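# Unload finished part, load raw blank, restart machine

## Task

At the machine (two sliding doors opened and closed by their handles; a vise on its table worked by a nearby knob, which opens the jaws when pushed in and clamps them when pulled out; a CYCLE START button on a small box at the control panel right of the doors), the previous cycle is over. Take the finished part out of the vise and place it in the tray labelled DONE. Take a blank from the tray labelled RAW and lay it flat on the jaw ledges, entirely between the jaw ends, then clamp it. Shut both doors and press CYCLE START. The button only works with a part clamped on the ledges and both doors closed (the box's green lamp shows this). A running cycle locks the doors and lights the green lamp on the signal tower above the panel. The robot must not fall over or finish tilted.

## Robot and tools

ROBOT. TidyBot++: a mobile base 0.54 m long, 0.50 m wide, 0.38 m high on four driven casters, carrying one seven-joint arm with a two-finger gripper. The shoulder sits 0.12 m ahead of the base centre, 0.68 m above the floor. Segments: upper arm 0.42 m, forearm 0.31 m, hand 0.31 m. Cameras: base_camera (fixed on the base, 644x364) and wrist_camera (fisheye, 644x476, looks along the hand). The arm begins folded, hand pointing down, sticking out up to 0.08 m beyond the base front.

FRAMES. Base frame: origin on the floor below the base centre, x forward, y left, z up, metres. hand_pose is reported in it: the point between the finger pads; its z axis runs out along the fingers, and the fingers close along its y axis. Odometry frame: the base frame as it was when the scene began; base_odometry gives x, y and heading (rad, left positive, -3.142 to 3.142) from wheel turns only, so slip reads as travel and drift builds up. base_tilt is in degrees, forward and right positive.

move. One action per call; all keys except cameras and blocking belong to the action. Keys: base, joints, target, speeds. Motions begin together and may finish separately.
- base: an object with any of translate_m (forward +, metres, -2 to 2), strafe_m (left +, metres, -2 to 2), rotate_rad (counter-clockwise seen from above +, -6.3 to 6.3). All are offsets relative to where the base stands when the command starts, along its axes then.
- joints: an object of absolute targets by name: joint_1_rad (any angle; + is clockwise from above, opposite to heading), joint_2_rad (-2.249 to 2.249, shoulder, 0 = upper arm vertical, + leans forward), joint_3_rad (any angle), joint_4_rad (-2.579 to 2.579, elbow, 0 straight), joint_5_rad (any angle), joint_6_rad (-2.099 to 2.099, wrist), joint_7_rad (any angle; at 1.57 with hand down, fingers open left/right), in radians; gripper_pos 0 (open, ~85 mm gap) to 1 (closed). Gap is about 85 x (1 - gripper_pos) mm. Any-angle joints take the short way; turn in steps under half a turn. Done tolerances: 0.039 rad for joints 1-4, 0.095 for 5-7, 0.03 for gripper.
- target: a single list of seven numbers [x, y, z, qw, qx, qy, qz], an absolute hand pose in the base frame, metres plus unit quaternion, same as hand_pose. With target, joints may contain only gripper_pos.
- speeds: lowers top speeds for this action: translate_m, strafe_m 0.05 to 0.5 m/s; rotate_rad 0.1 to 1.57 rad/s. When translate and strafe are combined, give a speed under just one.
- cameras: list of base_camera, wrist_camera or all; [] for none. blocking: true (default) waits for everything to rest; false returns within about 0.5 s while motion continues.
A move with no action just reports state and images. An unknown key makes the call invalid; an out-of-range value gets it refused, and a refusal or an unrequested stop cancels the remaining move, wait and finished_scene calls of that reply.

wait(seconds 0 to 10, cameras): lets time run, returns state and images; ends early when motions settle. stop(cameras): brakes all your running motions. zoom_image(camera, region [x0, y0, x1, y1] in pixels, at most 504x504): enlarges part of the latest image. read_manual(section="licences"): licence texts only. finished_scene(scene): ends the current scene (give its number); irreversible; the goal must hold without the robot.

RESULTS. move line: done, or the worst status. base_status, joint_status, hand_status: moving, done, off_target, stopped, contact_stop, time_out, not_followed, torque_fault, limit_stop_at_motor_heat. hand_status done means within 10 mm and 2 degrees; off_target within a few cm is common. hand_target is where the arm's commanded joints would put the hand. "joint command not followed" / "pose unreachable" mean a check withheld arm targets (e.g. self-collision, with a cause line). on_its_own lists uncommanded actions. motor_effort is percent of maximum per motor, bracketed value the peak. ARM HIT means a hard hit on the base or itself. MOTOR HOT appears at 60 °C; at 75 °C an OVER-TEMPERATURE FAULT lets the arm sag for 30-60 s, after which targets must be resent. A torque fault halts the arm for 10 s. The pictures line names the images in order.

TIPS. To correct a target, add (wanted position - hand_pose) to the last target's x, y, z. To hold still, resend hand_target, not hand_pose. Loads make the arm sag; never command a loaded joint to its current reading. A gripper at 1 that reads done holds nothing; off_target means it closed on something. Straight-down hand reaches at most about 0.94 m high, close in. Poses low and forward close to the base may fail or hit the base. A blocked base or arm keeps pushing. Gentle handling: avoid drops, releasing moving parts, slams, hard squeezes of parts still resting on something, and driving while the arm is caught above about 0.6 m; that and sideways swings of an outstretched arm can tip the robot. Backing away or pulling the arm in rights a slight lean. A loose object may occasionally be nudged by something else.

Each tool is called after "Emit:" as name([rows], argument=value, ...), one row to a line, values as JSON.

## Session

Emit:
move()

Scene clock: 0.00 s.
base_odometry: x=+0.000 y=+0.000 heading=+0.000
base_tilt: forward=-0.1 right=-0.4
base_status: not commanded
joint_positions: joint_1_rad=-0.041 joint_2_rad=-0.306 joint_3_rad=+3.162 joint_4_rad=-2.547 joint_5_rad=+0.048 joint_6_rad=-0.857 joint_7_rad=+1.559 gripper_pos=+0.000
joint_status: not commanded
motor_effort: joint_1_rad=+0 joint_2_rad=-2 joint_3_rad=+0 joint_4_rad=+14 joint_5_rad=+1 joint_6_rad=+0 joint_7_rad=+0
hand_pose: x=+0.2528 y=-0.0065 z=+0.5770 quat_wxyz=(+0.015, +0.999, +0.021, +0.022) (m; base frame)
hand_target: x=+0.2529 y=-0.0065 z=+0.5771 quat_wxyz=(+0.015, +0.999, +0.021, +0.022) (m; base frame)
hand_status: not commanded
pictures: base_camera, wrist_camera

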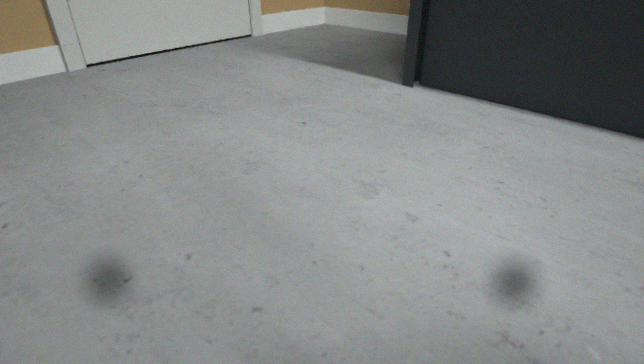

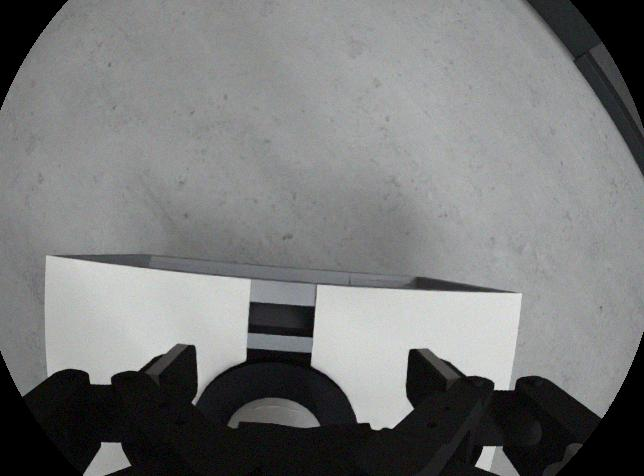

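Emit:
move(joints={"joint_1_rad":0,"joint_2_rad":-0.38,"joint_3_rad":3.1416,"joint_4_rad":-2.5,"joint_5_rad":0,"joint_6_rad":0.35}, cameras=["wrist_camera"])

Emit:
move(base={"rotate_rad":-0.9}, cameras=["wrist_camera","base_camera"])

Emit:
move(base={"rotate_rad":-1.3}, cameras=["wrist_camera"])

Scene clock: 9.63 s.
move: done
base_odometry: x=+0.000 y=+0.000 heading=+0.000
base_tilt: forward=-0.1 right=-0.4
base_status: not commanded
joint_positions: joint_1_rad=-0.013 joint_2_rad=-0.366 joint_3_rad=+3.159 joint_4_rad=-2.509 joint_5_rad=+0.044 joint_6_rad=+0.294 joint_7_rad=+1.559 gripper_pos=+0.000
joint_status: all done
motor_effort: joint_1_rad=+0(2) joint_2_rad=-6(7) joint_3_rad=+1(1) joint_4_rad=+18(19) joint_5_rad=+0(2) joint_6_rad=+9(9) joint_7_rad=+0(1)
hand_pose: x=+0.5321 y=+0.0032 z=+0.8191 quat_wxyz=(+0.003, +0.798, +0.013, +0.602) (m; base frame)
hand_target: x=+0.5362 y=+0.0013 z=+0.8469 quat_wxyz=(-0.004, +0.774, -0.004, +0.633) (m; base frame)
hand_status: not commanded
pictures: wrist_camera

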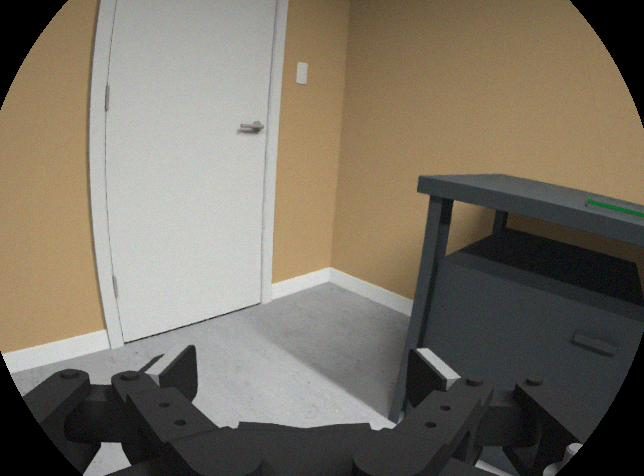

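Scene clock: 11.43 s.
move: done
base_odometry: x=+0.000 y=+0.000 heading=-0.899
base_tilt: forward=-0.1 right=-0.4
base_status: done
joint_positions: joint_1_rad=-0.007 joint_2_rad=-0.366 joint_3_rad=+3.153 joint_4_rad=-2.509 joint_5_rad=+0.044 joint_6_rad=+0.295 joint_7_rad=+1.559 gripper_pos=+0.000
joint_status: not commanded
motor_effort: joint_1_rad=+0(1) joint_2_rad=-6(7) joint_3_rad=+1(2) joint_4_rad=+18(19) joint_5_rad=+0(1) joint_6_rad=+8(9) joint_7_rad=-1(1)
hand_pose: x=+0.5322 y=+0.0032 z=+0.8194 quat_wxyz=(+0.004, +0.798, +0.013, +0.603) (m; base frame)
hand_target: x=+0.5362 y=+0.0013 z=+0.8469 quat_wxyz=(-0.004, +0.774, -0.004, +0.633) (m; base frame)
hand_status: not commanded
pictures: base_camera, wrist_camera

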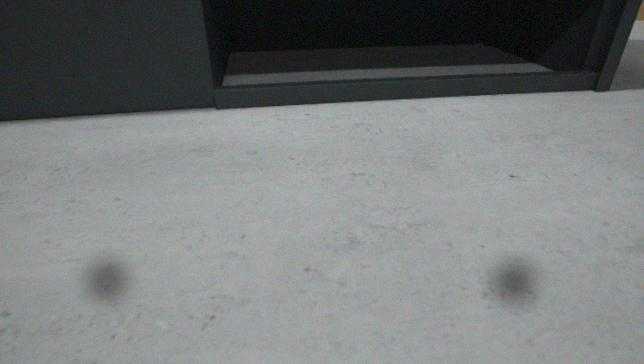

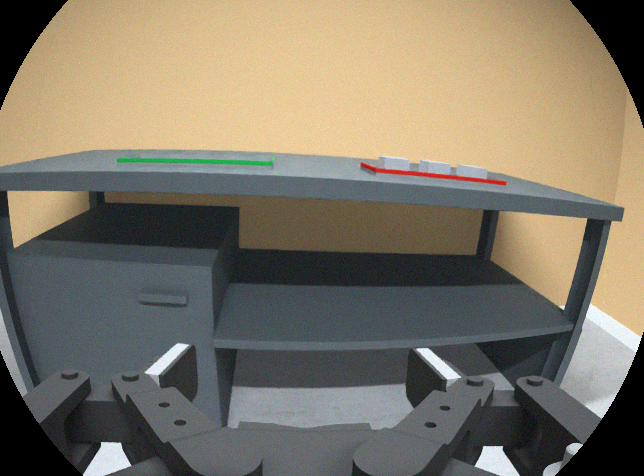

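Scene clock: 13.53 s.
move: done
base_odometry: x=+0.000 y=+0.000 heading=-2.199
base_tilt: forward=-0.1 right=-0.4
base_status: done
joint_positions: joint_1_rad=-0.004 joint_2_rad=-0.366 joint_3_rad=+3.151 joint_4_rad=-2.509 joint_5_rad=+0.043 joint_6_rad=+0.296 joint_7_rad=+1.559 gripper_pos=+0.000
joint_status: not commanded
motor_effort: joint_1_rad=+0(1) joint_2_rad=-6(7) joint_3_rad=+0(2) joint_4_rad=+18(19) joint_5_rad=+0(1) joint_6_rad=+9(9) joint_7_rad=+0(1)
hand_pose: x=+0.5322 y=+0.0030 z=+0.8196 quat_wxyz=(+0.004, +0.798, +0.013, +0.603) (m; base frame)
hand_target: x=+0.5362 y=+0.0013 z=+0.8469 quat_wxyz=(-0.004, +0.774, -0.004, +0.633) (m; base frame)
hand_status: not commanded
pictures: wrist_camera

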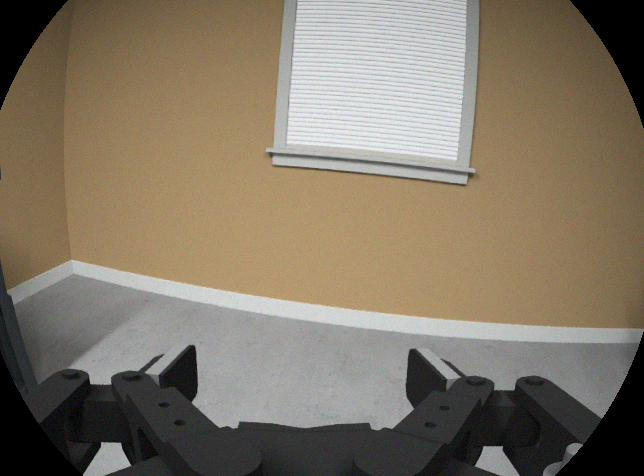

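Emit:
move(base={"rotate_rad":-1.5}, cameras=["wrist_camera"])

Emit:
move(base={"rotate_rad":-1.0}, cameras=["wrist_camera"])

Scene clock: 28.33 s.
move: done
base_odometry: x=+0.000 y=+0.000 heading=+2.585
base_tilt: forward=-0.1 right=-0.4
base_status: done
joint_positions: joint_1_rad=-0.003 joint_2_rad=-0.366 joint_3_rad=+3.150 joint_4_rad=-2.509 joint_5_rad=+0.043 joint_6_rad=+0.296 joint_7_rad=+1.559 gripper_pos=+0.000
joint_status: not commanded
motor_effort: joint_1_rad=+0(1) joint_2_rad=-5(7) joint_3_rad=+0(2) joint_4_rad=+18(19) joint_5_rad=+0(1) joint_6_rad=+8(10) joint_7_rad=-1(1)
hand_pose: x=+0.5322 y=+0.0029 z=+0.8197 quat_wxyz=(+0.004, +0.797, +0.013, +0.603) (m; base frame)
hand_target: x=+0.5362 y=+0.0013 z=+0.8469 quat_wxyz=(-0.004, +0.774, -0.004, +0.633) (m; base frame)
hand_status: not commanded
pictures: wrist_camera

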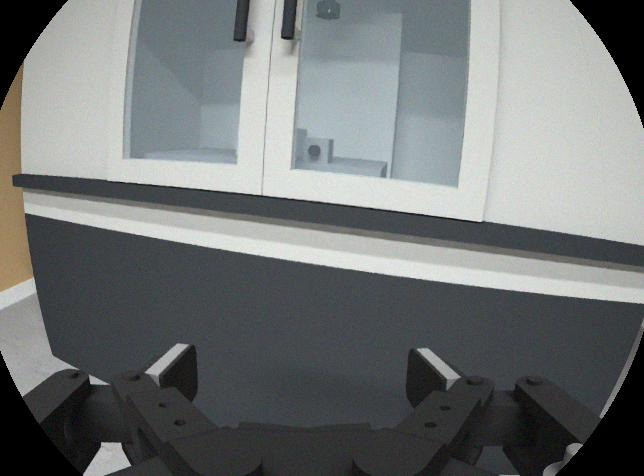

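Scene clock: 30.20 s.
move: done
base_odometry: x=+0.000 y=+0.000 heading=+1.585
base_tilt: forward=-0.1 right=-0.4
base_status: done
joint_positions: joint_1_rad=-0.002 joint_2_rad=-0.366 joint_3_rad=+3.149 joint_4_rad=-2.509 joint_5_rad=+0.043 joint_6_rad=+0.296 joint_7_rad=+1.559 gripper_pos=+0.000
joint_status: not commanded
motor_effort: joint_1_rad=+0(1) joint_2_rad=-6(7) joint_3_rad=+1(2) joint_4_rad=+18(19) joint_5_rad=+0(1) joint_6_rad=+8(9) joint_7_rad=+0(1)
hand_pose: x=+0.5322 y=+0.0029 z=+0.8197 quat_wxyz=(+0.004, +0.798, +0.013, +0.603) (m; base frame)
hand_target: x=+0.5362 y=+0.0013 z=+0.8469 quat_wxyz=(-0.004, +0.774, -0.004, +0.633) (m; base frame)
hand_status: not commanded
pictures: wrist_camera

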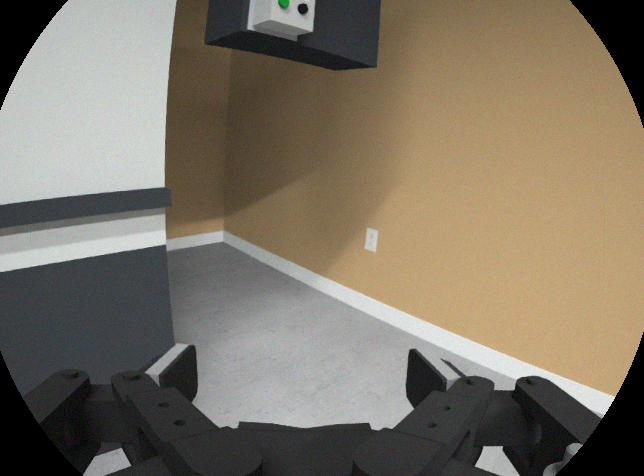

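Emit:
move(base={"rotate_rad":0.68}, joints={"joint_2_rad":-0.337,"joint_4_rad":-1.634,"joint_6_rad":-0.3}, cameras=["wrist_camera","base_camera"])

Scene clock: 39.23 s.
move: done
base_odometry: x=+0.000 y=+0.000 heading=+2.265
base_tilt: forward=-0.1 right=-0.4
base_status: done
joint_positions: joint_1_rad=-0.002 joint_2_rad=-0.351 joint_3_rad=+3.146 joint_4_rad=-1.652 joint_5_rad=+0.043 joint_6_rad=-0.261 joint_7_rad=+1.559 gripper_pos=+0.000
joint_status: all done
motor_effort: joint_1_rad=+0(1) joint_2_rad=-9(10) joint_3_rad=+0(2) joint_4_rad=+21(22) joint_5_rad=+0(1) joint_6_rad=+9(10) joint_7_rad=+0(1)
hand_pose: x=+0.5887 y=-0.0039 z=+1.1637 quat_wxyz=(+0.015, +0.704, +0.005, +0.710) (m; base frame)
hand_target: x=+0.5937 y=+0.0013 z=+1.1558 quat_wxyz=(-0.004, +0.716, -0.004, +0.698) (m; base frame)
hand_status: not commanded
pictures: base_camera, wrist_camera

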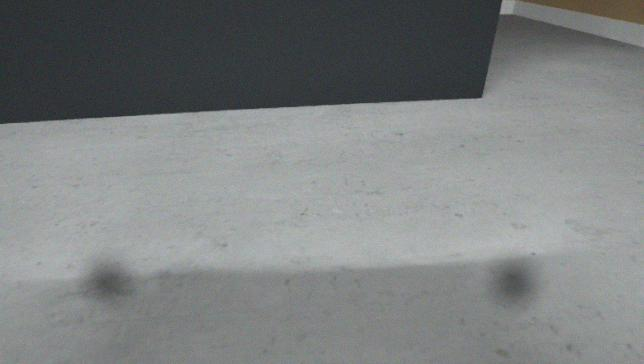

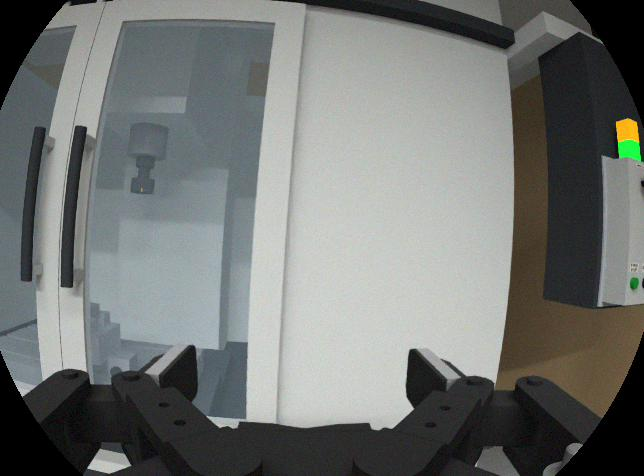

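Emit:
move(base={"rotate_rad":0.142}, cameras=["base_camera"])

Scene clock: 51.83 s.
move: done
base_odometry: x=+0.000 y=+0.000 heading=+2.406
base_tilt: forward=-0.1 right=-0.4
base_status: done
joint_positions: joint_1_rad=-0.002 joint_2_rad=-0.350 joint_3_rad=+3.141 joint_4_rad=-1.652 joint_5_rad=+0.043 joint_6_rad=-0.263 joint_7_rad=+1.559 gripper_pos=+0.000
joint_status: not commanded
motor_effort: joint_1_rad=+0(2) joint_2_rad=-8(10) joint_3_rad=+1(2) joint_4_rad=+21(21) joint_5_rad=+0(1) joint_6_rad=+9(9) joint_7_rad=+0(1)
hand_pose: x=+0.5889 y=-0.0006 z=+1.1628 quat_wxyz=(+0.014, +0.705, +0.008, +0.709) (m; base frame)
hand_target: x=+0.5937 y=+0.0013 z=+1.1558 quat_wxyz=(-0.004, +0.716, -0.004, +0.698) (m; base frame)
hand_status: not commanded
pictures: base_camera

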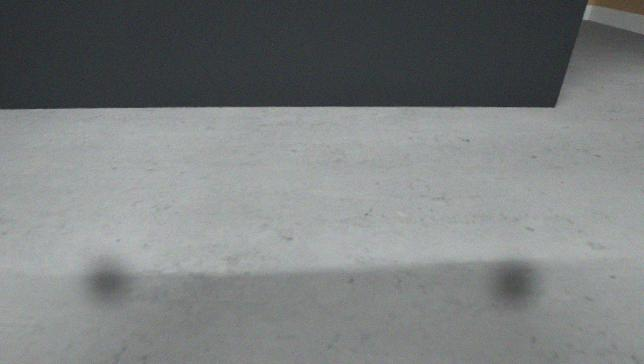

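Emit:
move(base={"strafe_m":0.4}, cameras=["wrist_camera"])

Scene clock: 65.93 s.
move: done
base_odometry: x=-0.268 y=-0.297 heading=+2.407
base_tilt: forward=-0.1 right=-0.4
base_status: done
joint_positions: joint_1_rad=-0.002 joint_2_rad=-0.350 joint_3_rad=+3.136 joint_4_rad=-1.652 joint_5_rad=+0.042 joint_6_rad=-0.263 joint_7_rad=+1.559 gripper_pos=+0.000
joint_status: not commanded
motor_effort: joint_1_rad=+0(2) joint_2_rad=-9(10) joint_3_rad=+0(4) joint_4_rad=+21(21) joint_5_rad=+0(1) joint_6_rad=+9(10) joint_7_rad=+0(1)
hand_pose: x=+0.5891 y=+0.0023 z=+1.1625 quat_wxyz=(+0.012, +0.705, +0.010, +0.709) (m; base frame)
hand_target: x=+0.5937 y=+0.0013 z=+1.1558 quat_wxyz=(-0.004, +0.716, -0.004, +0.698) (m; base frame)
hand_status: not commanded
pictures: wrist_camera

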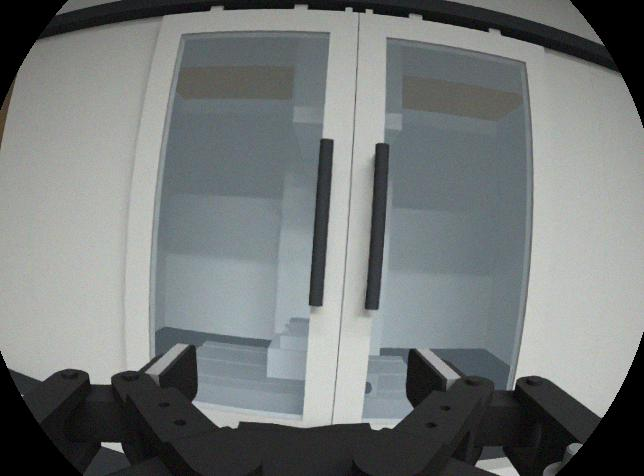

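Emit:
move(base={"strafe_m":-0.10,"translate_m":0.3}, joints={"gripper_pos":0.3}, cameras=["wrist_camera"])

Scene clock: 76.30 s.
move: done
base_odometry: x=-0.424 y=-0.021 heading=+2.407
base_tilt: forward=-0.1 right=-0.4
base_status: done
joint_positions: joint_1_rad=-0.002 joint_2_rad=-0.329 joint_3_rad=+3.136 joint_4_rad=-1.650 joint_5_rad=+0.042 joint_6_rad=-0.266 joint_7_rad=+1.559 gripper_pos=+0.300
joint_status: all done
motor_effort: joint_1_rad=+0(1) joint_2_rad=-10(14) joint_3_rad=+1(2) joint_4_rad=+21(21) joint_5_rad=+0(1) joint_6_rad=+9(9) joint_7_rad=+0(1)
hand_pose: x=+0.5988 y=+0.0022 z=+1.1529 quat_wxyz=(+0.012, +0.713, +0.010, +0.701) (m; base frame)
hand_target: x=+0.5937 y=+0.0013 z=+1.1558 quat_wxyz=(-0.004, +0.716, -0.004, +0.698) (m; base frame)
hand_status: not commanded
pictures: wrist_camera

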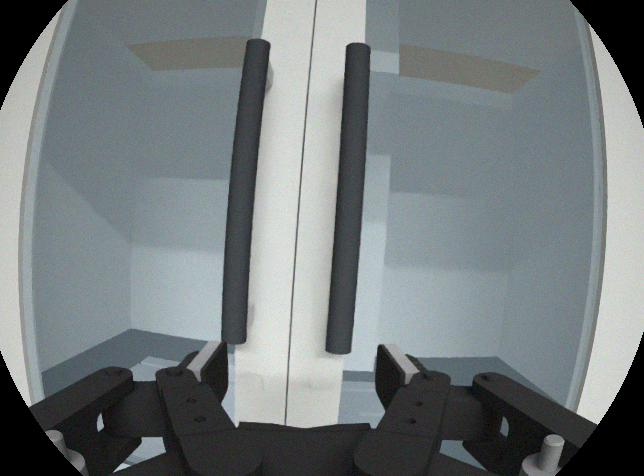

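Emit:
move(base={"strafe_m":-0.026}, cameras=[])

Emit:
move(base={"translate_m":0.145}, speeds={"translate_m":0.2}, cameras=["wrist_camera"])

Scene clock: 83.33 s.
move: done
base_odometry: x=-0.407 y=-0.002 heading=+2.407
base_tilt: forward=-0.1 right=-0.4
base_status: done
joint_positions: joint_1_rad=-0.001 joint_2_rad=-0.329 joint_3_rad=+3.143 joint_4_rad=-1.650 joint_5_rad=+0.042 joint_6_rad=-0.266 joint_7_rad=+1.559 gripper_pos=+0.300
joint_status: not commanded
motor_effort: joint_1_rad=+0(1) joint_2_rad=-10(11) joint_3_rad=+0(4) joint_4_rad=+21(21) joint_5_rad=+0(1) joint_6_rad=+9(9) joint_7_rad=+0(1)
hand_pose: x=+0.5988 y=-0.0025 z=+1.1530 quat_wxyz=(+0.014, +0.713, +0.006, +0.701) (m; base frame)
hand_target: x=+0.5937 y=+0.0013 z=+1.1558 quat_wxyz=(-0.004, +0.716, -0.004, +0.698) (m; base frame)
hand_status: not commanded
pictures: none
No camera images: "cameras" was empty.

Scene clock: 84.83 s.
move: done
base_odometry: x=-0.514 y=+0.096 heading=+2.407
base_tilt: forward=-0.1 right=-0.4
base_status: done
joint_positions: joint_1_rad=-0.001 joint_2_rad=-0.330 joint_3_rad=+3.143 joint_4_rad=-1.649 joint_5_rad=+0.042 joint_6_rad=-0.267 joint_7_rad=+1.559 gripper_pos=+0.300
joint_status: not commanded
motor_effort: joint_1_rad=+0(1) joint_2_rad=-10(13) joint_3_rad=+1(1) joint_4_rad=+21(22) joint_5_rad=+1(1) joint_6_rad=+9(10) joint_7_rad=+0(1)
hand_pose: x=+0.5985 y=-0.0026 z=+1.1534 quat_wxyz=(+0.014, +0.712, +0.006, +0.702) (m; base frame)
hand_target: x=+0.5937 y=+0.0013 z=+1.1558 quat_wxyz=(-0.004, +0.716, -0.004, +0.698) (m; base frame)
hand_status: not commanded
pictures: wrist_camera

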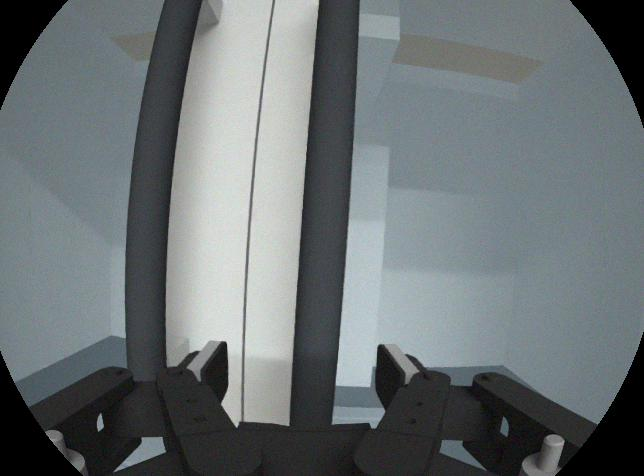

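Emit:
move(base={"translate_m":0.055}, speeds={"translate_m":0.15}, cameras=[])

Emit:
move(joints={"gripper_pos":0.6}, cameras=["wrist_camera"])

Scene clock: 94.07 s.
move: done
base_odometry: x=-0.555 y=+0.133 heading=+2.407
base_tilt: forward=-0.1 right=-0.4
base_status: done
joint_positions: joint_1_rad=-0.001 joint_2_rad=-0.328 joint_3_rad=+3.143 joint_4_rad=-1.648 joint_5_rad=+0.042 joint_6_rad=-0.268 joint_7_rad=+1.559 gripper_pos=+0.300
joint_status: not commanded
motor_effort: joint_1_rad=+0(1) joint_2_rad=-10(13) joint_3_rad=+1(1) joint_4_rad=+21(21) joint_5_rad=+1(1) joint_6_rad=+9(10) joint_7_rad=+0(1)
hand_pose: x=+0.5991 y=-0.0026 z=+1.1529 quat_wxyz=(+0.014, +0.713, +0.006, +0.701) (m; base frame)
hand_target: x=+0.5937 y=+0.0013 z=+1.1558 quat_wxyz=(-0.004, +0.716, -0.004, +0.698) (m; base frame)
hand_status: not commanded
pictures: none
No camera images: "cameras" was empty.

Scene clock: 94.77 s.
move: done
base_odometry: x=-0.555 y=+0.133 heading=+2.407
base_tilt: forward=-0.1 right=-0.4
base_status: not commanded
joint_positions: joint_1_rad=+0.002 joint_2_rad=-0.329 joint_3_rad=+3.146 joint_4_rad=-1.648 joint_5_rad=+0.042 joint_6_rad=-0.268 joint_7_rad=+1.559 gripper_pos=+0.600
joint_status: all done
motor_effort: joint_1_rad=-1(4) joint_2_rad=-9(10) joint_3_rad=-1(4) joint_4_rad=+21(21) joint_5_rad=+0(1) joint_6_rad=+9(9) joint_7_rad=+0(1)
hand_pose: x=+0.5990 y=-0.0057 z=+1.1530 quat_wxyz=(+0.016, +0.713, +0.004, +0.701) (m; base frame)
hand_target: x=+0.5937 y=+0.0013 z=+1.1558 quat_wxyz=(-0.004, +0.716, -0.004, +0.698) (m; base frame)
hand_status: not commanded
pictures: wrist_camera

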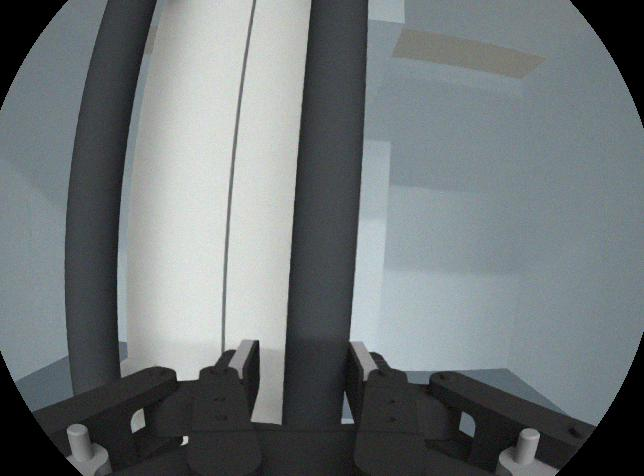

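Emit:
move(base={"strafe_m":-0.5}, speeds={"strafe_m":0.15}, cameras=["wrist_camera"])

Scene clock: 104.13 s.
move: done
base_odometry: x=-0.220 y=+0.504 heading=+2.407
base_tilt: forward=-0.1 right=-0.4
base_status: done
joint_positions: joint_1_rad=-0.040 joint_2_rad=-0.346 joint_3_rad=+3.088 joint_4_rad=-1.647 joint_5_rad=+0.016 joint_6_rad=-0.283 joint_7_rad=+1.559 gripper_pos=+0.600
joint_status: not commanded
motor_effort: joint_1_rad=+6(14) joint_2_rad=-6(14) joint_3_rad=+8(19) joint_4_rad=+21(22) joint_5_rad=+2(5) joint_6_rad=+9(11) joint_7_rad=+0(0)
hand_pose: x=+0.5875 y=+0.0514 z=+1.1566 quat_wxyz=(-0.023, +0.711, +0.039, +0.702) (m; base frame)
hand_target: x=+0.5937 y=+0.0013 z=+1.1558 quat_wxyz=(-0.004, +0.716, -0.004, +0.698) (m; base frame)
hand_status: not commanded
pictures: wrist_camera

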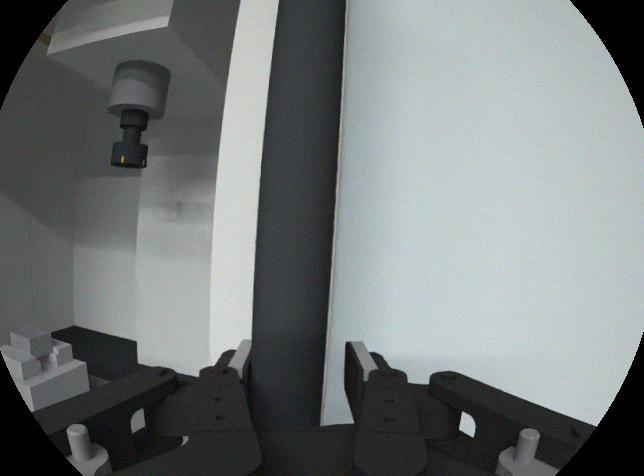

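Emit:
move(base={"strafe_m":0.05}, cameras=[])

Emit:
move(base={"translate_m":-0.24}, joints={"gripper_pos":0.3}, cameras=[])

Emit:
move(base={"strafe_m":0.545}, cameras=["wrist_camera"])

Scene clock: 115.43 s.
move: done
base_odometry: x=-0.254 y=+0.467 heading=+2.407
base_tilt: forward=-0.2 right=-0.4
base_status: done
joint_positions: joint_1_rad=-0.007 joint_2_rad=-0.345 joint_3_rad=+3.130 joint_4_rad=-1.647 joint_5_rad=+0.016 joint_6_rad=-0.283 joint_7_rad=+1.559 gripper_pos=+0.600
joint_status: not commanded
motor_effort: joint_1_rad=+0(6) joint_2_rad=-9(9) joint_3_rad=+1(9) joint_4_rad=+21(21) joint_5_rad=+1(2) joint_6_rad=+9(9) joint_7_rad=+0(1)
hand_pose: x=+0.5910 y=+0.0105 z=+1.1565 quat_wxyz=(-0.002, +0.712, +0.008, +0.702) (m; base frame)
hand_target: x=+0.5937 y=+0.0013 z=+1.1558 quat_wxyz=(-0.004, +0.716, -0.004, +0.698) (m; base frame)
hand_status: not commanded
pictures: none
No camera images: "cameras" was empty.

Scene clock: 117.13 s.
move: done
base_odometry: x=-0.075 y=+0.306 heading=+2.407
base_tilt: forward=-0.1 right=-0.4
base_status: done
joint_positions: joint_1_rad=-0.007 joint_2_rad=-0.343 joint_3_rad=+3.130 joint_4_rad=-1.646 joint_5_rad=+0.016 joint_6_rad=-0.283 joint_7_rad=+1.559 gripper_pos=+0.300
joint_status: all done
motor_effort: joint_1_rad=+0(1) joint_2_rad=-9(13) joint_3_rad=+1(1) joint_4_rad=+21(22) joint_5_rad=+0(1) joint_6_rad=+9(9) joint_7_rad=+0(1)
hand_pose: x=+0.5917 y=+0.0103 z=+1.1566 quat_wxyz=(-0.002, +0.712, +0.008, +0.702) (m; base frame)
hand_target: x=+0.5937 y=+0.0013 z=+1.1558 quat_wxyz=(-0.004, +0.716, -0.004, +0.698) (m; base frame)
hand_status: not commanded
pictures: none
No camera images: "cameras" was empty.

Scene clock: 119.30 s.
move: done
base_odometry: x=-0.440 y=-0.099 heading=+2.408
base_tilt: forward=-0.1 right=-0.4
base_status: done
joint_positions: joint_1_rad=-0.006 joint_2_rad=-0.342 joint_3_rad=+3.133 joint_4_rad=-1.646 joint_5_rad=+0.016 joint_6_rad=-0.283 joint_7_rad=+1.559 gripper_pos=+0.300
joint_status: not commanded
motor_effort: joint_1_rad=+0(2) joint_2_rad=-9(10) joint_3_rad=+1(4) joint_4_rad=+20(21) joint_5_rad=+0(1) joint_6_rad=+9(9) joint_7_rad=+0(1)
hand_pose: x=+0.5921 y=+0.0079 z=+1.1563 quat_wxyz=(-0.001, +0.713, +0.006, +0.702) (m; base frame)
hand_target: x=+0.5937 y=+0.0013 z=+1.1558 quat_wxyz=(-0.004, +0.716, -0.004, +0.698) (m; base frame)
hand_status: not commanded
pictures: wrist_camera

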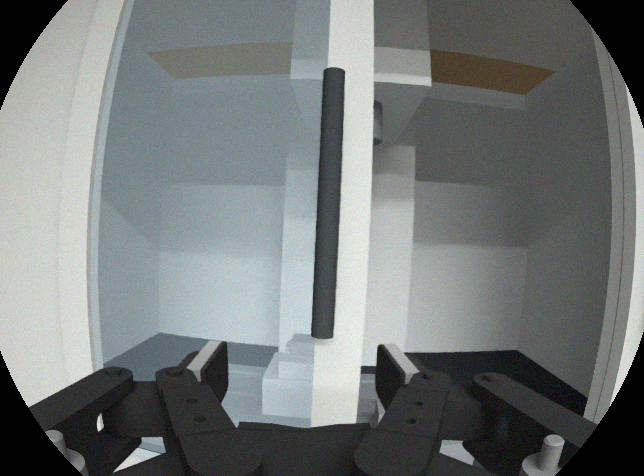

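Emit:
move(base={"strafe_m":-0.012}, cameras=[])

Emit:
move(base={"translate_m":0.235}, speeds={"translate_m":0.3}, cameras=[])

Emit:
move(joints={"gripper_pos":0.6}, cameras=["wrist_camera"])

Scene clock: 129.67 s.
move: done
base_odometry: x=-0.432 y=-0.090 heading=+2.408
base_tilt: forward=-0.2 right=-0.4
base_status: done
joint_positions: joint_1_rad=-0.005 joint_2_rad=-0.342 joint_3_rad=+3.140 joint_4_rad=-1.646 joint_5_rad=+0.016 joint_6_rad=-0.283 joint_7_rad=+1.559 gripper_pos=+0.300
joint_status: not commanded
motor_effort: joint_1_rad=+0(2) joint_2_rad=-9(10) joint_3_rad=+0(4) joint_4_rad=+21(21) joint_5_rad=+0(1) joint_6_rad=+9(10) joint_7_rad=+0(0)
hand_pose: x=+0.5922 y=+0.0029 z=+1.1563 quat_wxyz=(+0.001, +0.713, +0.002, +0.702) (m; base frame)
hand_target: x=+0.5937 y=+0.0013 z=+1.1558 quat_wxyz=(-0.004, +0.716, -0.004, +0.698) (m; base frame)
hand_status: not commanded
pictures: none
No camera images: "cameras" was empty.

Scene clock: 131.27 s.
move: done
base_odometry: x=-0.607 y=+0.067 heading=+2.408
base_tilt: forward=-0.1 right=-0.4
base_status: done
joint_positions: joint_1_rad=-0.005 joint_2_rad=-0.331 joint_3_rad=+3.140 joint_4_rad=-1.645 joint_5_rad=+0.016 joint_6_rad=-0.283 joint_7_rad=+1.559 gripper_pos=+0.300
joint_status: not commanded
motor_effort: joint_1_rad=+0(1) joint_2_rad=-10(13) joint_3_rad=+1(1) joint_4_rad=+21(21) joint_5_rad=+0(1) joint_6_rad=+8(10) joint_7_rad=+0(1)
hand_pose: x=+0.5975 y=+0.0029 z=+1.1511 quat_wxyz=(+0.001, +0.717, +0.002, +0.698) (m; base frame)
hand_target: x=+0.5937 y=+0.0013 z=+1.1558 quat_wxyz=(-0.004, +0.716, -0.004, +0.698) (m; base frame)
hand_status: not commanded
pictures: none
No camera images: "cameras" was empty.

Scene clock: 131.97 s.
move: done
base_odometry: x=-0.607 y=+0.067 heading=+2.408
base_tilt: forward=-0.1 right=-0.4
base_status: not commanded
joint_positions: joint_1_rad=-0.005 joint_2_rad=-0.331 joint_3_rad=+3.140 joint_4_rad=-1.645 joint_5_rad=+0.016 joint_6_rad=-0.283 joint_7_rad=+1.559 gripper_pos=+0.600
joint_status: all done
motor_effort: joint_1_rad=-1(1) joint_2_rad=-9(10) joint_3_rad=-1(1) joint_4_rad=+21(21) joint_5_rad=+0(1) joint_6_rad=+9(10) joint_7_rad=+0(1)
hand_pose: x=+0.5975 y=+0.0029 z=+1.1511 quat_wxyz=(+0.001, +0.717, +0.002, +0.698) (m; base frame)
hand_target: x=+0.5937 y=+0.0013 z=+1.1558 quat_wxyz=(-0.004, +0.716, -0.004, +0.698) (m; base frame)
hand_status: not commanded
pictures: wrist_camera

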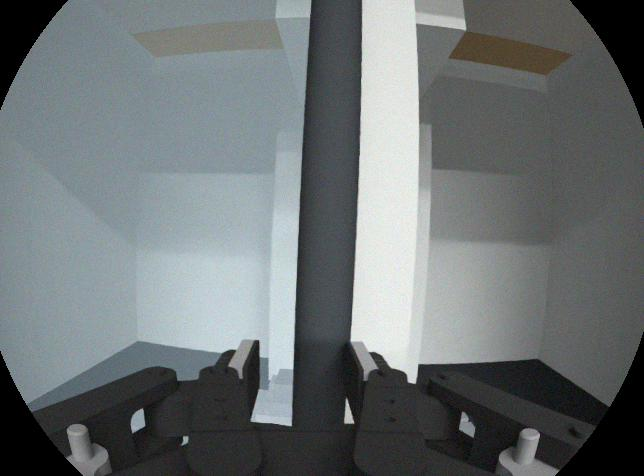

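Emit:
move(base={"translate_m":0.02}, cameras=[])

Emit:
move(base={"strafe_m":0.5}, speeds={"strafe_m":0.15}, cameras=["wrist_camera"])

Scene clock: 138.23 s.
move: done
base_odometry: x=-0.622 y=+0.081 heading=+2.408
base_tilt: forward=-0.1 right=-0.4
base_status: done
joint_positions: joint_1_rad=+0.000 joint_2_rad=-0.329 joint_3_rad=+3.142 joint_4_rad=-1.644 joint_5_rad=+0.016 joint_6_rad=-0.284 joint_7_rad=+1.559 gripper_pos=+0.600
joint_status: not commanded
motor_effort: joint_1_rad=-1(3) joint_2_rad=-9(12) joint_3_rad=+0(3) joint_4_rad=+21(22) joint_5_rad=+0(1) joint_6_rad=+9(11) joint_7_rad=+0(1)
hand_pose: x=+0.5982 y=-0.0004 z=+1.1508 quat_wxyz=(+0.003, +0.717, +0.000, +0.697) (m; base frame)
hand_target: x=+0.5937 y=+0.0013 z=+1.1558 quat_wxyz=(-0.004, +0.716, -0.004, +0.698) (m; base frame)
hand_status: not commanded
pictures: none
No camera images: "cameras" was empty.

Scene clock: 142.17 s.
move: done
base_odometry: x=-0.957 y=-0.291 heading=+2.409
base_tilt: forward=-0.1 right=-0.4
base_status: done
joint_positions: joint_1_rad=-0.002 joint_2_rad=-0.335 joint_3_rad=+3.138 joint_4_rad=-1.643 joint_5_rad=+0.016 joint_6_rad=-0.284 joint_7_rad=+1.559 gripper_pos=+0.600
joint_status: not commanded
motor_effort: joint_1_rad=+0(15) joint_2_rad=-9(15) joint_3_rad=+0(18) joint_4_rad=+21(22) joint_5_rad=+0(4) joint_6_rad=+9(10) joint_7_rad=+0(1)
hand_pose: x=+0.5954 y=+0.0031 z=+1.1542 quat_wxyz=(+0.001, +0.715, +0.002, +0.700) (m; base frame)
hand_target: x=+0.5937 y=+0.0013 z=+1.1558 quat_wxyz=(-0.004, +0.716, -0.004, +0.698) (m; base frame)
hand_status: not commanded
pictures: wrist_camera

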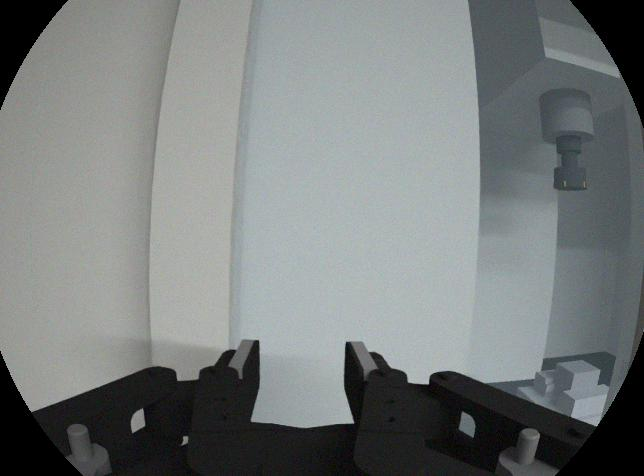

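Slipped off. Back and look.

Emit:
move(base={"translate_m":-0.25}, joints={"gripper_pos":0.3}, cameras=[])

Emit:
move(base={"strafe_m":-0.4}, cameras=["wrist_camera"])

Scene clock: 148.87 s.
move: done
base_odometry: x=-0.771 y=-0.458 heading=+2.408
base_tilt: forward=-0.2 right=-0.4
base_status: done
joint_positions: joint_1_rad=-0.002 joint_2_rad=-0.342 joint_3_rad=+3.138 joint_4_rad=-1.643 joint_5_rad=+0.016 joint_6_rad=-0.284 joint_7_rad=+1.559 gripper_pos=+0.300
joint_status: all done
motor_effort: joint_1_rad=+0(1) joint_2_rad=-8(14) joint_3_rad=+0(1) joint_4_rad=+20(22) joint_5_rad=+0(1) joint_6_rad=+9(10) joint_7_rad=+0(1)
hand_pose: x=+0.5919 y=+0.0031 z=+1.1579 quat_wxyz=(+0.001, +0.712, +0.002, +0.702) (m; base frame)
hand_target: x=+0.5937 y=+0.0013 z=+1.1558 quat_wxyz=(-0.004, +0.716, -0.004, +0.698) (m; base frame)
hand_status: not commanded
pictures: none
No camera images: "cameras" was empty.

Scene clock: 150.77 s.
move: done
base_odometry: x=-0.503 y=-0.161 heading=+2.408
base_tilt: forward=-0.1 right=-0.4
base_status: done
joint_positions: joint_1_rad=-0.001 joint_2_rad=-0.342 joint_3_rad=+3.145 joint_4_rad=-1.643 joint_5_rad=+0.016 joint_6_rad=-0.284 joint_7_rad=+1.559 gripper_pos=+0.300
joint_status: not commanded
motor_effort: joint_1_rad=-1(2) joint_2_rad=-9(10) joint_3_rad=+0(4) joint_4_rad=+21(21) joint_5_rad=+0(1) joint_6_rad=+8(10) joint_7_rad=+0(1)
hand_pose: x=+0.5921 y=-0.0017 z=+1.1578 quat_wxyz=(+0.003, +0.712, -0.002, +0.702) (m; base frame)
hand_target: x=+0.5937 y=+0.0013 z=+1.1558 quat_wxyz=(-0.004, +0.716, -0.004, +0.698) (m; base frame)
hand_status: not commanded
pictures: wrist_camera

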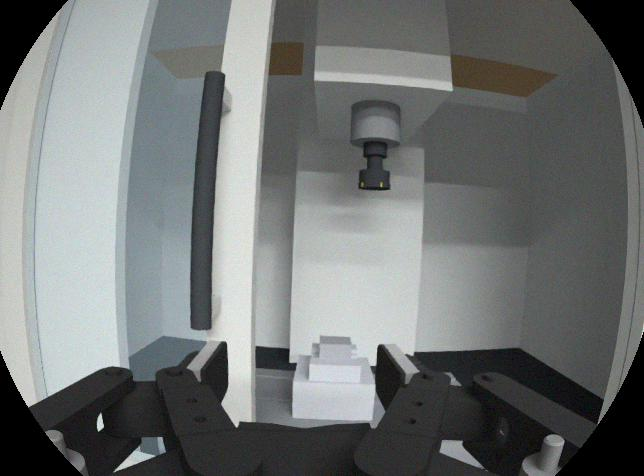

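Emit:
move(base={"strafe_m":0.112}, cameras=[])

Emit:
move(base={"translate_m":0.26}, speeds={"translate_m":0.3}, cameras=["wrist_camera"])

Emit:
move(joints={"gripper_pos":0.65}, cameras=["wrist_camera"])

Scene clock: 159.93 s.
move: done
base_odometry: x=-0.578 y=-0.244 heading=+2.408
base_tilt: forward=-0.1 right=-0.4
base_status: done
joint_positions: joint_1_rad=-0.001 joint_2_rad=-0.342 joint_3_rad=+3.140 joint_4_rad=-1.643 joint_5_rad=+0.016 joint_6_rad=-0.284 joint_7_rad=+1.559 gripper_pos=+0.300
joint_status: not commanded
motor_effort: joint_1_rad=+0(2) joint_2_rad=-9(10) joint_3_rad=+1(3) joint_4_rad=+21(21) joint_5_rad=+0(1) joint_6_rad=+9(10) joint_7_rad=+0(1)
hand_pose: x=+0.5920 y=+0.0013 z=+1.1578 quat_wxyz=(+0.002, +0.712, +0.001, +0.702) (m; base frame)
hand_target: x=+0.5937 y=+0.0013 z=+1.1558 quat_wxyz=(-0.004, +0.716, -0.004, +0.698) (m; base frame)
hand_status: not commanded
pictures: none
No camera images: "cameras" was empty.

Scene clock: 161.70 s.
move: done
base_odometry: x=-0.771 y=-0.070 heading=+2.408
base_tilt: forward=-0.2 right=-0.4
base_status: done
joint_positions: joint_1_rad=-0.001 joint_2_rad=-0.330 joint_3_rad=+3.140 joint_4_rad=-1.643 joint_5_rad=+0.016 joint_6_rad=-0.284 joint_7_rad=+1.559 gripper_pos=+0.300
joint_status: not commanded
motor_effort: joint_1_rad=-1(1) joint_2_rad=-9(14) joint_3_rad=+0(2) joint_4_rad=+21(22) joint_5_rad=+0(1) joint_6_rad=+8(9) joint_7_rad=+0(0)
hand_pose: x=+0.5976 y=+0.0013 z=+1.1523 quat_wxyz=(+0.002, +0.716, +0.001, +0.698) (m; base frame)
hand_target: x=+0.5937 y=+0.0013 z=+1.1558 quat_wxyz=(-0.004, +0.716, -0.004, +0.698) (m; base frame)
hand_status: not commanded
pictures: wrist_camera

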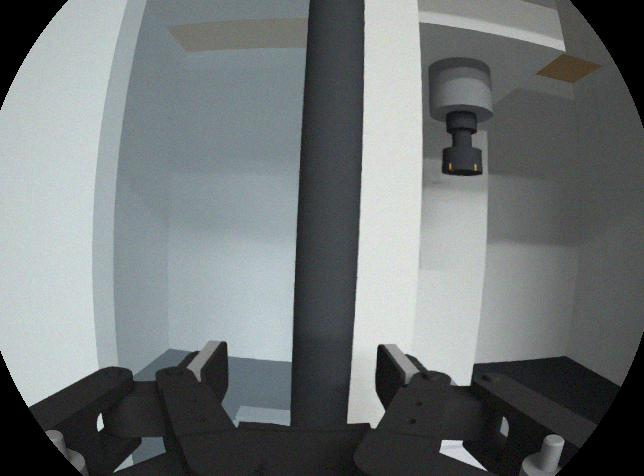

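Scene clock: 162.43 s.
move: done
base_odometry: x=-0.771 y=-0.070 heading=+2.408
base_tilt: forward=-0.1 right=-0.4
base_status: not commanded
joint_positions: joint_1_rad=+0.003 joint_2_rad=-0.330 joint_3_rad=+3.145 joint_4_rad=-1.643 joint_5_rad=+0.016 joint_6_rad=-0.284 joint_7_rad=+1.559 gripper_pos=+0.650
joint_status: all done
motor_effort: joint_1_rad=+0(4) joint_2_rad=-9(10) joint_3_rad=+0(4) joint_4_rad=+21(21) joint_5_rad=+0(1) joint_6_rad=+9(10) joint_7_rad=-1(1)
hand_pose: x=+0.5976 y=-0.0032 z=+1.1523 quat_wxyz=(+0.004, +0.716, -0.003, +0.698) (m; base frame)
hand_target: x=+0.5937 y=+0.0013 z=+1.1558 quat_wxyz=(-0.004, +0.716, -0.004, +0.698) (m; base frame)
hand_status: not commanded
pictures: wrist_camera

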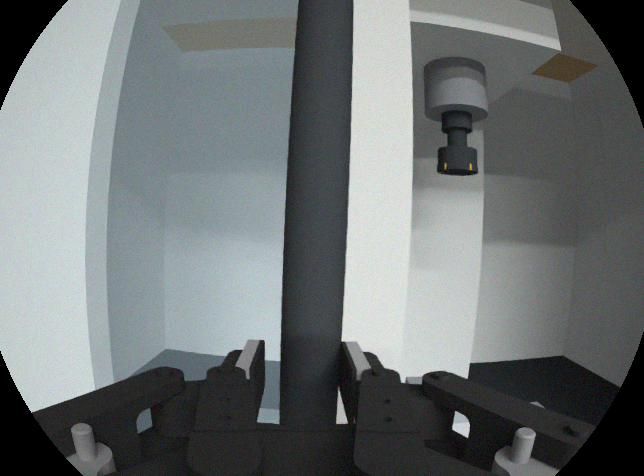

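Emit:
move(base={"translate_m":0.025}, cameras=[])

Emit:
move(base={"strafe_m":0.38}, speeds={"strafe_m":0.13}, cameras=["wrist_camera"])

Scene clock: 184.60 s.
move: done
base_odometry: x=-0.790 y=-0.053 heading=+2.408
base_tilt: forward=-0.1 right=-0.4
base_status: done
joint_positions: joint_1_rad=+0.003 joint_2_rad=-0.332 joint_3_rad=+3.145 joint_4_rad=-1.643 joint_5_rad=+0.016 joint_6_rad=-0.284 joint_7_rad=+1.559 gripper_pos=+0.650
joint_status: not commanded
motor_effort: joint_1_rad=-2(3) joint_2_rad=-9(11) joint_3_rad=-2(2) joint_4_rad=+20(21) joint_5_rad=+0(0) joint_6_rad=+8(9) joint_7_rad=+0(1)
hand_pose: x=+0.5970 y=-0.0033 z=+1.1530 quat_wxyz=(+0.005, +0.715, -0.003, +0.699) (m; base frame)
hand_target: x=+0.5937 y=+0.0013 z=+1.1558 quat_wxyz=(-0.004, +0.716, -0.004, +0.698) (m; base frame)
hand_status: not commanded
pictures: none
No camera images: "cameras" was empty.

Scene clock: 188.73 s.
move: done
base_odometry: x=-1.044 y=-0.335 heading=+2.409
base_tilt: forward=-0.1 right=-0.4
base_status: done
joint_positions: joint_1_rad=-0.007 joint_2_rad=-0.337 joint_3_rad=+3.133 joint_4_rad=-1.637 joint_5_rad=+0.008 joint_6_rad=-0.296 joint_7_rad=+1.559 gripper_pos=+0.650
joint_status: not commanded
motor_effort: joint_1_rad=+0(24) joint_2_rad=-9(15) joint_3_rad=+0(28) joint_4_rad=+21(22) joint_5_rad=+0(7) joint_6_rad=+8(11) joint_7_rad=+0(1)
hand_pose: x=+0.5936 y=+0.0087 z=+1.1552 quat_wxyz=(-0.005, +0.716, +0.004, +0.698) (m; base frame)
hand_target: x=+0.5937 y=+0.0013 z=+1.1558 quat_wxyz=(-0.004, +0.716, -0.004, +0.698) (m; base frame)
hand_status: not commanded
pictures: wrist_camera

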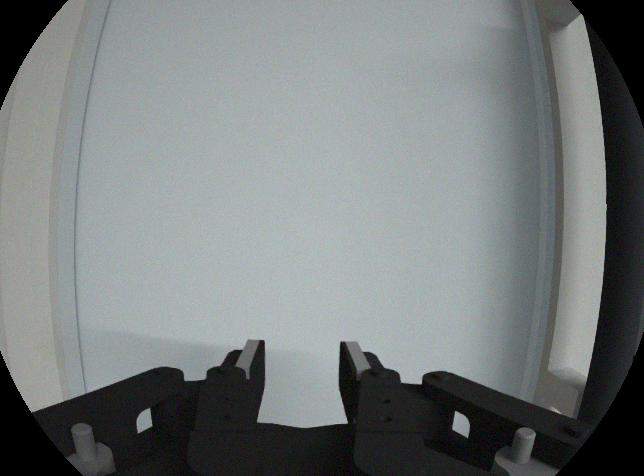

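Emit:
move(base={"translate_m":-0.28}, joints={"gripper_pos":0.3}, cameras=[])

Emit:
move(base={"strafe_m":-0.55}, cameras=["wrist_camera"])

Scene clock: 195.23 s.
move: done
base_odometry: x=-0.836 y=-0.523 heading=+2.408
base_tilt: forward=-0.2 right=-0.4
base_status: done
joint_positions: joint_1_rad=-0.007 joint_2_rad=-0.342 joint_3_rad=+3.133 joint_4_rad=-1.637 joint_5_rad=+0.008 joint_6_rad=-0.296 joint_7_rad=+1.559 gripper_pos=+0.300
joint_status: all done
motor_effort: joint_1_rad=-1(1) joint_2_rad=-9(14) joint_3_rad=+1(1) joint_4_rad=+20(21) joint_5_rad=+0(1) joint_6_rad=+9(10) joint_7_rad=+0(1)
hand_pose: x=+0.5914 y=+0.0087 z=+1.1574 quat_wxyz=(-0.005, +0.714, +0.004, +0.700) (m; base frame)
hand_target: x=+0.5937 y=+0.0013 z=+1.1558 quat_wxyz=(-0.004, +0.716, -0.004, +0.698) (m; base frame)
hand_status: not commanded
pictures: none
No camera images: "cameras" was empty.

Scene clock: 197.40 s.
move: done
base_odometry: x=-0.468 y=-0.114 heading=+2.408
base_tilt: forward=-0.1 right=-0.4
base_status: done
joint_positions: joint_1_rad=-0.004 joint_2_rad=-0.342 joint_3_rad=+3.143 joint_4_rad=-1.637 joint_5_rad=+0.008 joint_6_rad=-0.296 joint_7_rad=+1.559 gripper_pos=+0.300
joint_status: not commanded
motor_effort: joint_1_rad=-1(2) joint_2_rad=-9(10) joint_3_rad=+0(4) joint_4_rad=+21(21) joint_5_rad=+1(1) joint_6_rad=+8(10) joint_7_rad=-1(1)
hand_pose: x=+0.5917 y=+0.0016 z=+1.1573 quat_wxyz=(-0.002, +0.714, -0.002, +0.700) (m; base frame)
hand_target: x=+0.5937 y=+0.0013 z=+1.1558 quat_wxyz=(-0.004, +0.716, -0.004, +0.698) (m; base frame)
hand_status: not commanded
pictures: wrist_camera

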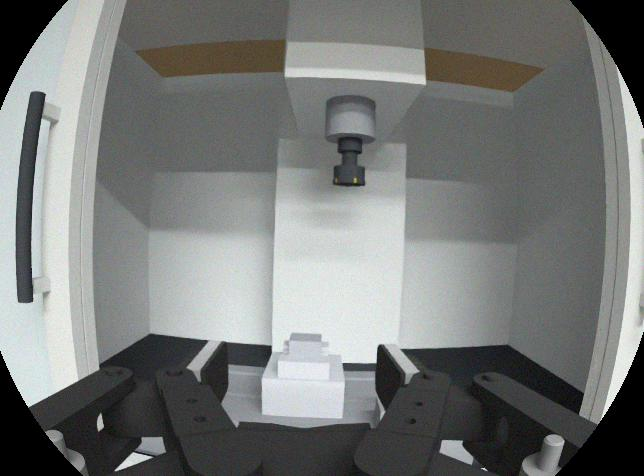

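Emit:
move(base={"strafe_m":-0.148,"translate_m":0.12}, joints={"joint_2_rad":0.003,"joint_4_rad":-1.98,"joint_6_rad":0.08,"gripper_pos":1}, cameras=["wrist_camera"])

Scene clock: 208.23 s.
move: done
base_odometry: x=-0.458 y=+0.076 heading=+2.407
base_tilt: forward=-0.1 right=-0.4
base_status: done
joint_positions: joint_1_rad=-0.003 joint_2_rad=+0.016 joint_3_rad=+3.143 joint_4_rad=-1.971 joint_5_rad=+0.008 joint_6_rad=+0.023 joint_7_rad=+1.559 gripper_pos=+0.999
joint_status: all done
motor_effort: joint_1_rad=+0(2) joint_2_rad=-21(27) joint_3_rad=+0(2) joint_4_rad=+19(22) joint_5_rad=+0(1) joint_6_rad=+8(11) joint_7_rad=+0(1)
hand_pose: x=+0.7009 y=+0.0018 z=+0.8568 quat_wxyz=(-0.001, +0.831, -0.001, +0.556) (m; base frame)
hand_target: x=+0.7026 y=+0.0013 z=+0.8751 quat_wxyz=(-0.003, +0.814, -0.005, +0.580) (m; base frame)
hand_status: not commanded
pictures: wrist_camera

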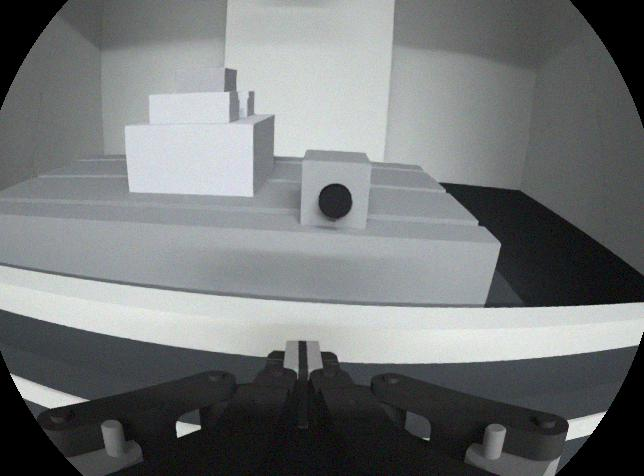

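Emit:
move(base={"strafe_m":-0.021,"translate_m":0.07}, speeds={"translate_m":0.15}, joints={"joint_2_rad":-0.03}, cameras=["wrist_camera"])

Scene clock: 223.90 s.
move: done
base_odometry: x=-0.496 y=+0.139 heading=+2.407
base_tilt: forward=-0.1 right=-0.4
base_status: done
joint_positions: joint_1_rad=-0.003 joint_2_rad=-0.018 joint_3_rad=+3.143 joint_4_rad=-1.971 joint_5_rad=+0.008 joint_6_rad=+0.029 joint_7_rad=+1.559 gripper_pos=+0.999
joint_status: all done
motor_effort: joint_1_rad=+0(1) joint_2_rad=-20(23) joint_3_rad=+0(1) joint_4_rad=+20(21) joint_5_rad=+0(1) joint_6_rad=+8(10) joint_7_rad=+0(1)
hand_pose: x=+0.6953 y=+0.0018 z=+0.8775 quat_wxyz=(-0.001, +0.820, -0.001, +0.572) (m; base frame)
hand_target: x=+0.6959 y=+0.0013 z=+0.8943 quat_wxyz=(-0.003, +0.805, -0.005, +0.594) (m; base frame)
hand_status: not commanded
pictures: wrist_camera

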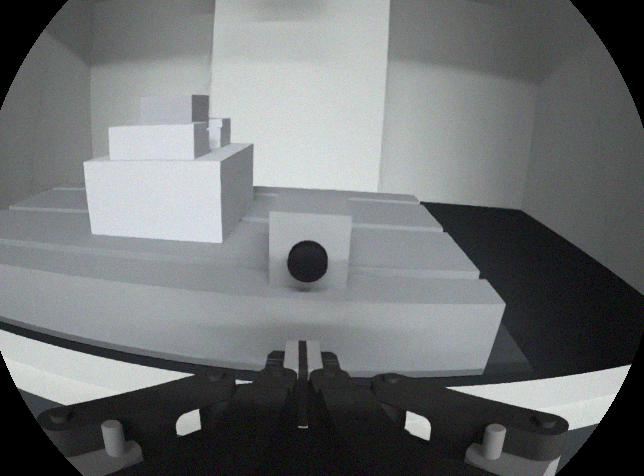

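Emit:
move(base={"translate_m":0.05}, speeds={"translate_m":0.15}, cameras=["wrist_camera"])

Scene clock: 229.90 s.
move: done
base_odometry: x=-0.533 y=+0.173 heading=+2.407
base_tilt: forward=-0.1 right=-0.4
base_status: done
joint_positions: joint_1_rad=-0.003 joint_2_rad=-0.018 joint_3_rad=+3.143 joint_4_rad=-1.971 joint_5_rad=+0.008 joint_6_rad=+0.031 joint_7_rad=+1.559 gripper_pos=+0.999
joint_status: not commanded
motor_effort: joint_1_rad=+0(1) joint_2_rad=-21(23) joint_3_rad=+0(1) joint_4_rad=+20(21) joint_5_rad=+0(0) joint_6_rad=+9(9) joint_7_rad=+0(1)
hand_pose: x=+0.6954 y=+0.0018 z=+0.8779 quat_wxyz=(-0.001, +0.820, -0.001, +0.572) (m; base frame)
hand_target: x=+0.6959 y=+0.0013 z=+0.8943 quat_wxyz=(-0.003, +0.805, -0.005, +0.594) (m; base frame)
hand_status: not commanded
pictures: wrist_camera

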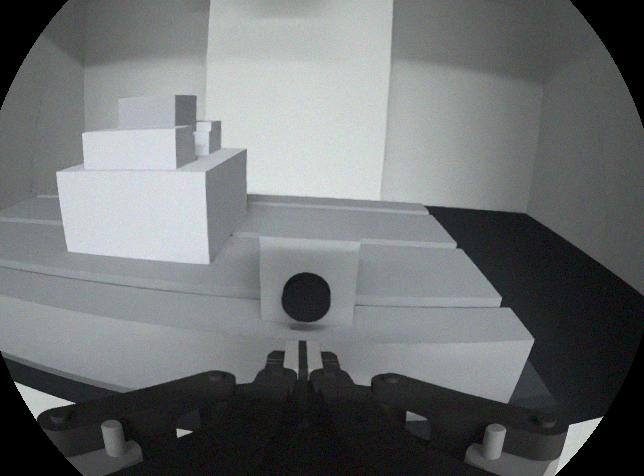

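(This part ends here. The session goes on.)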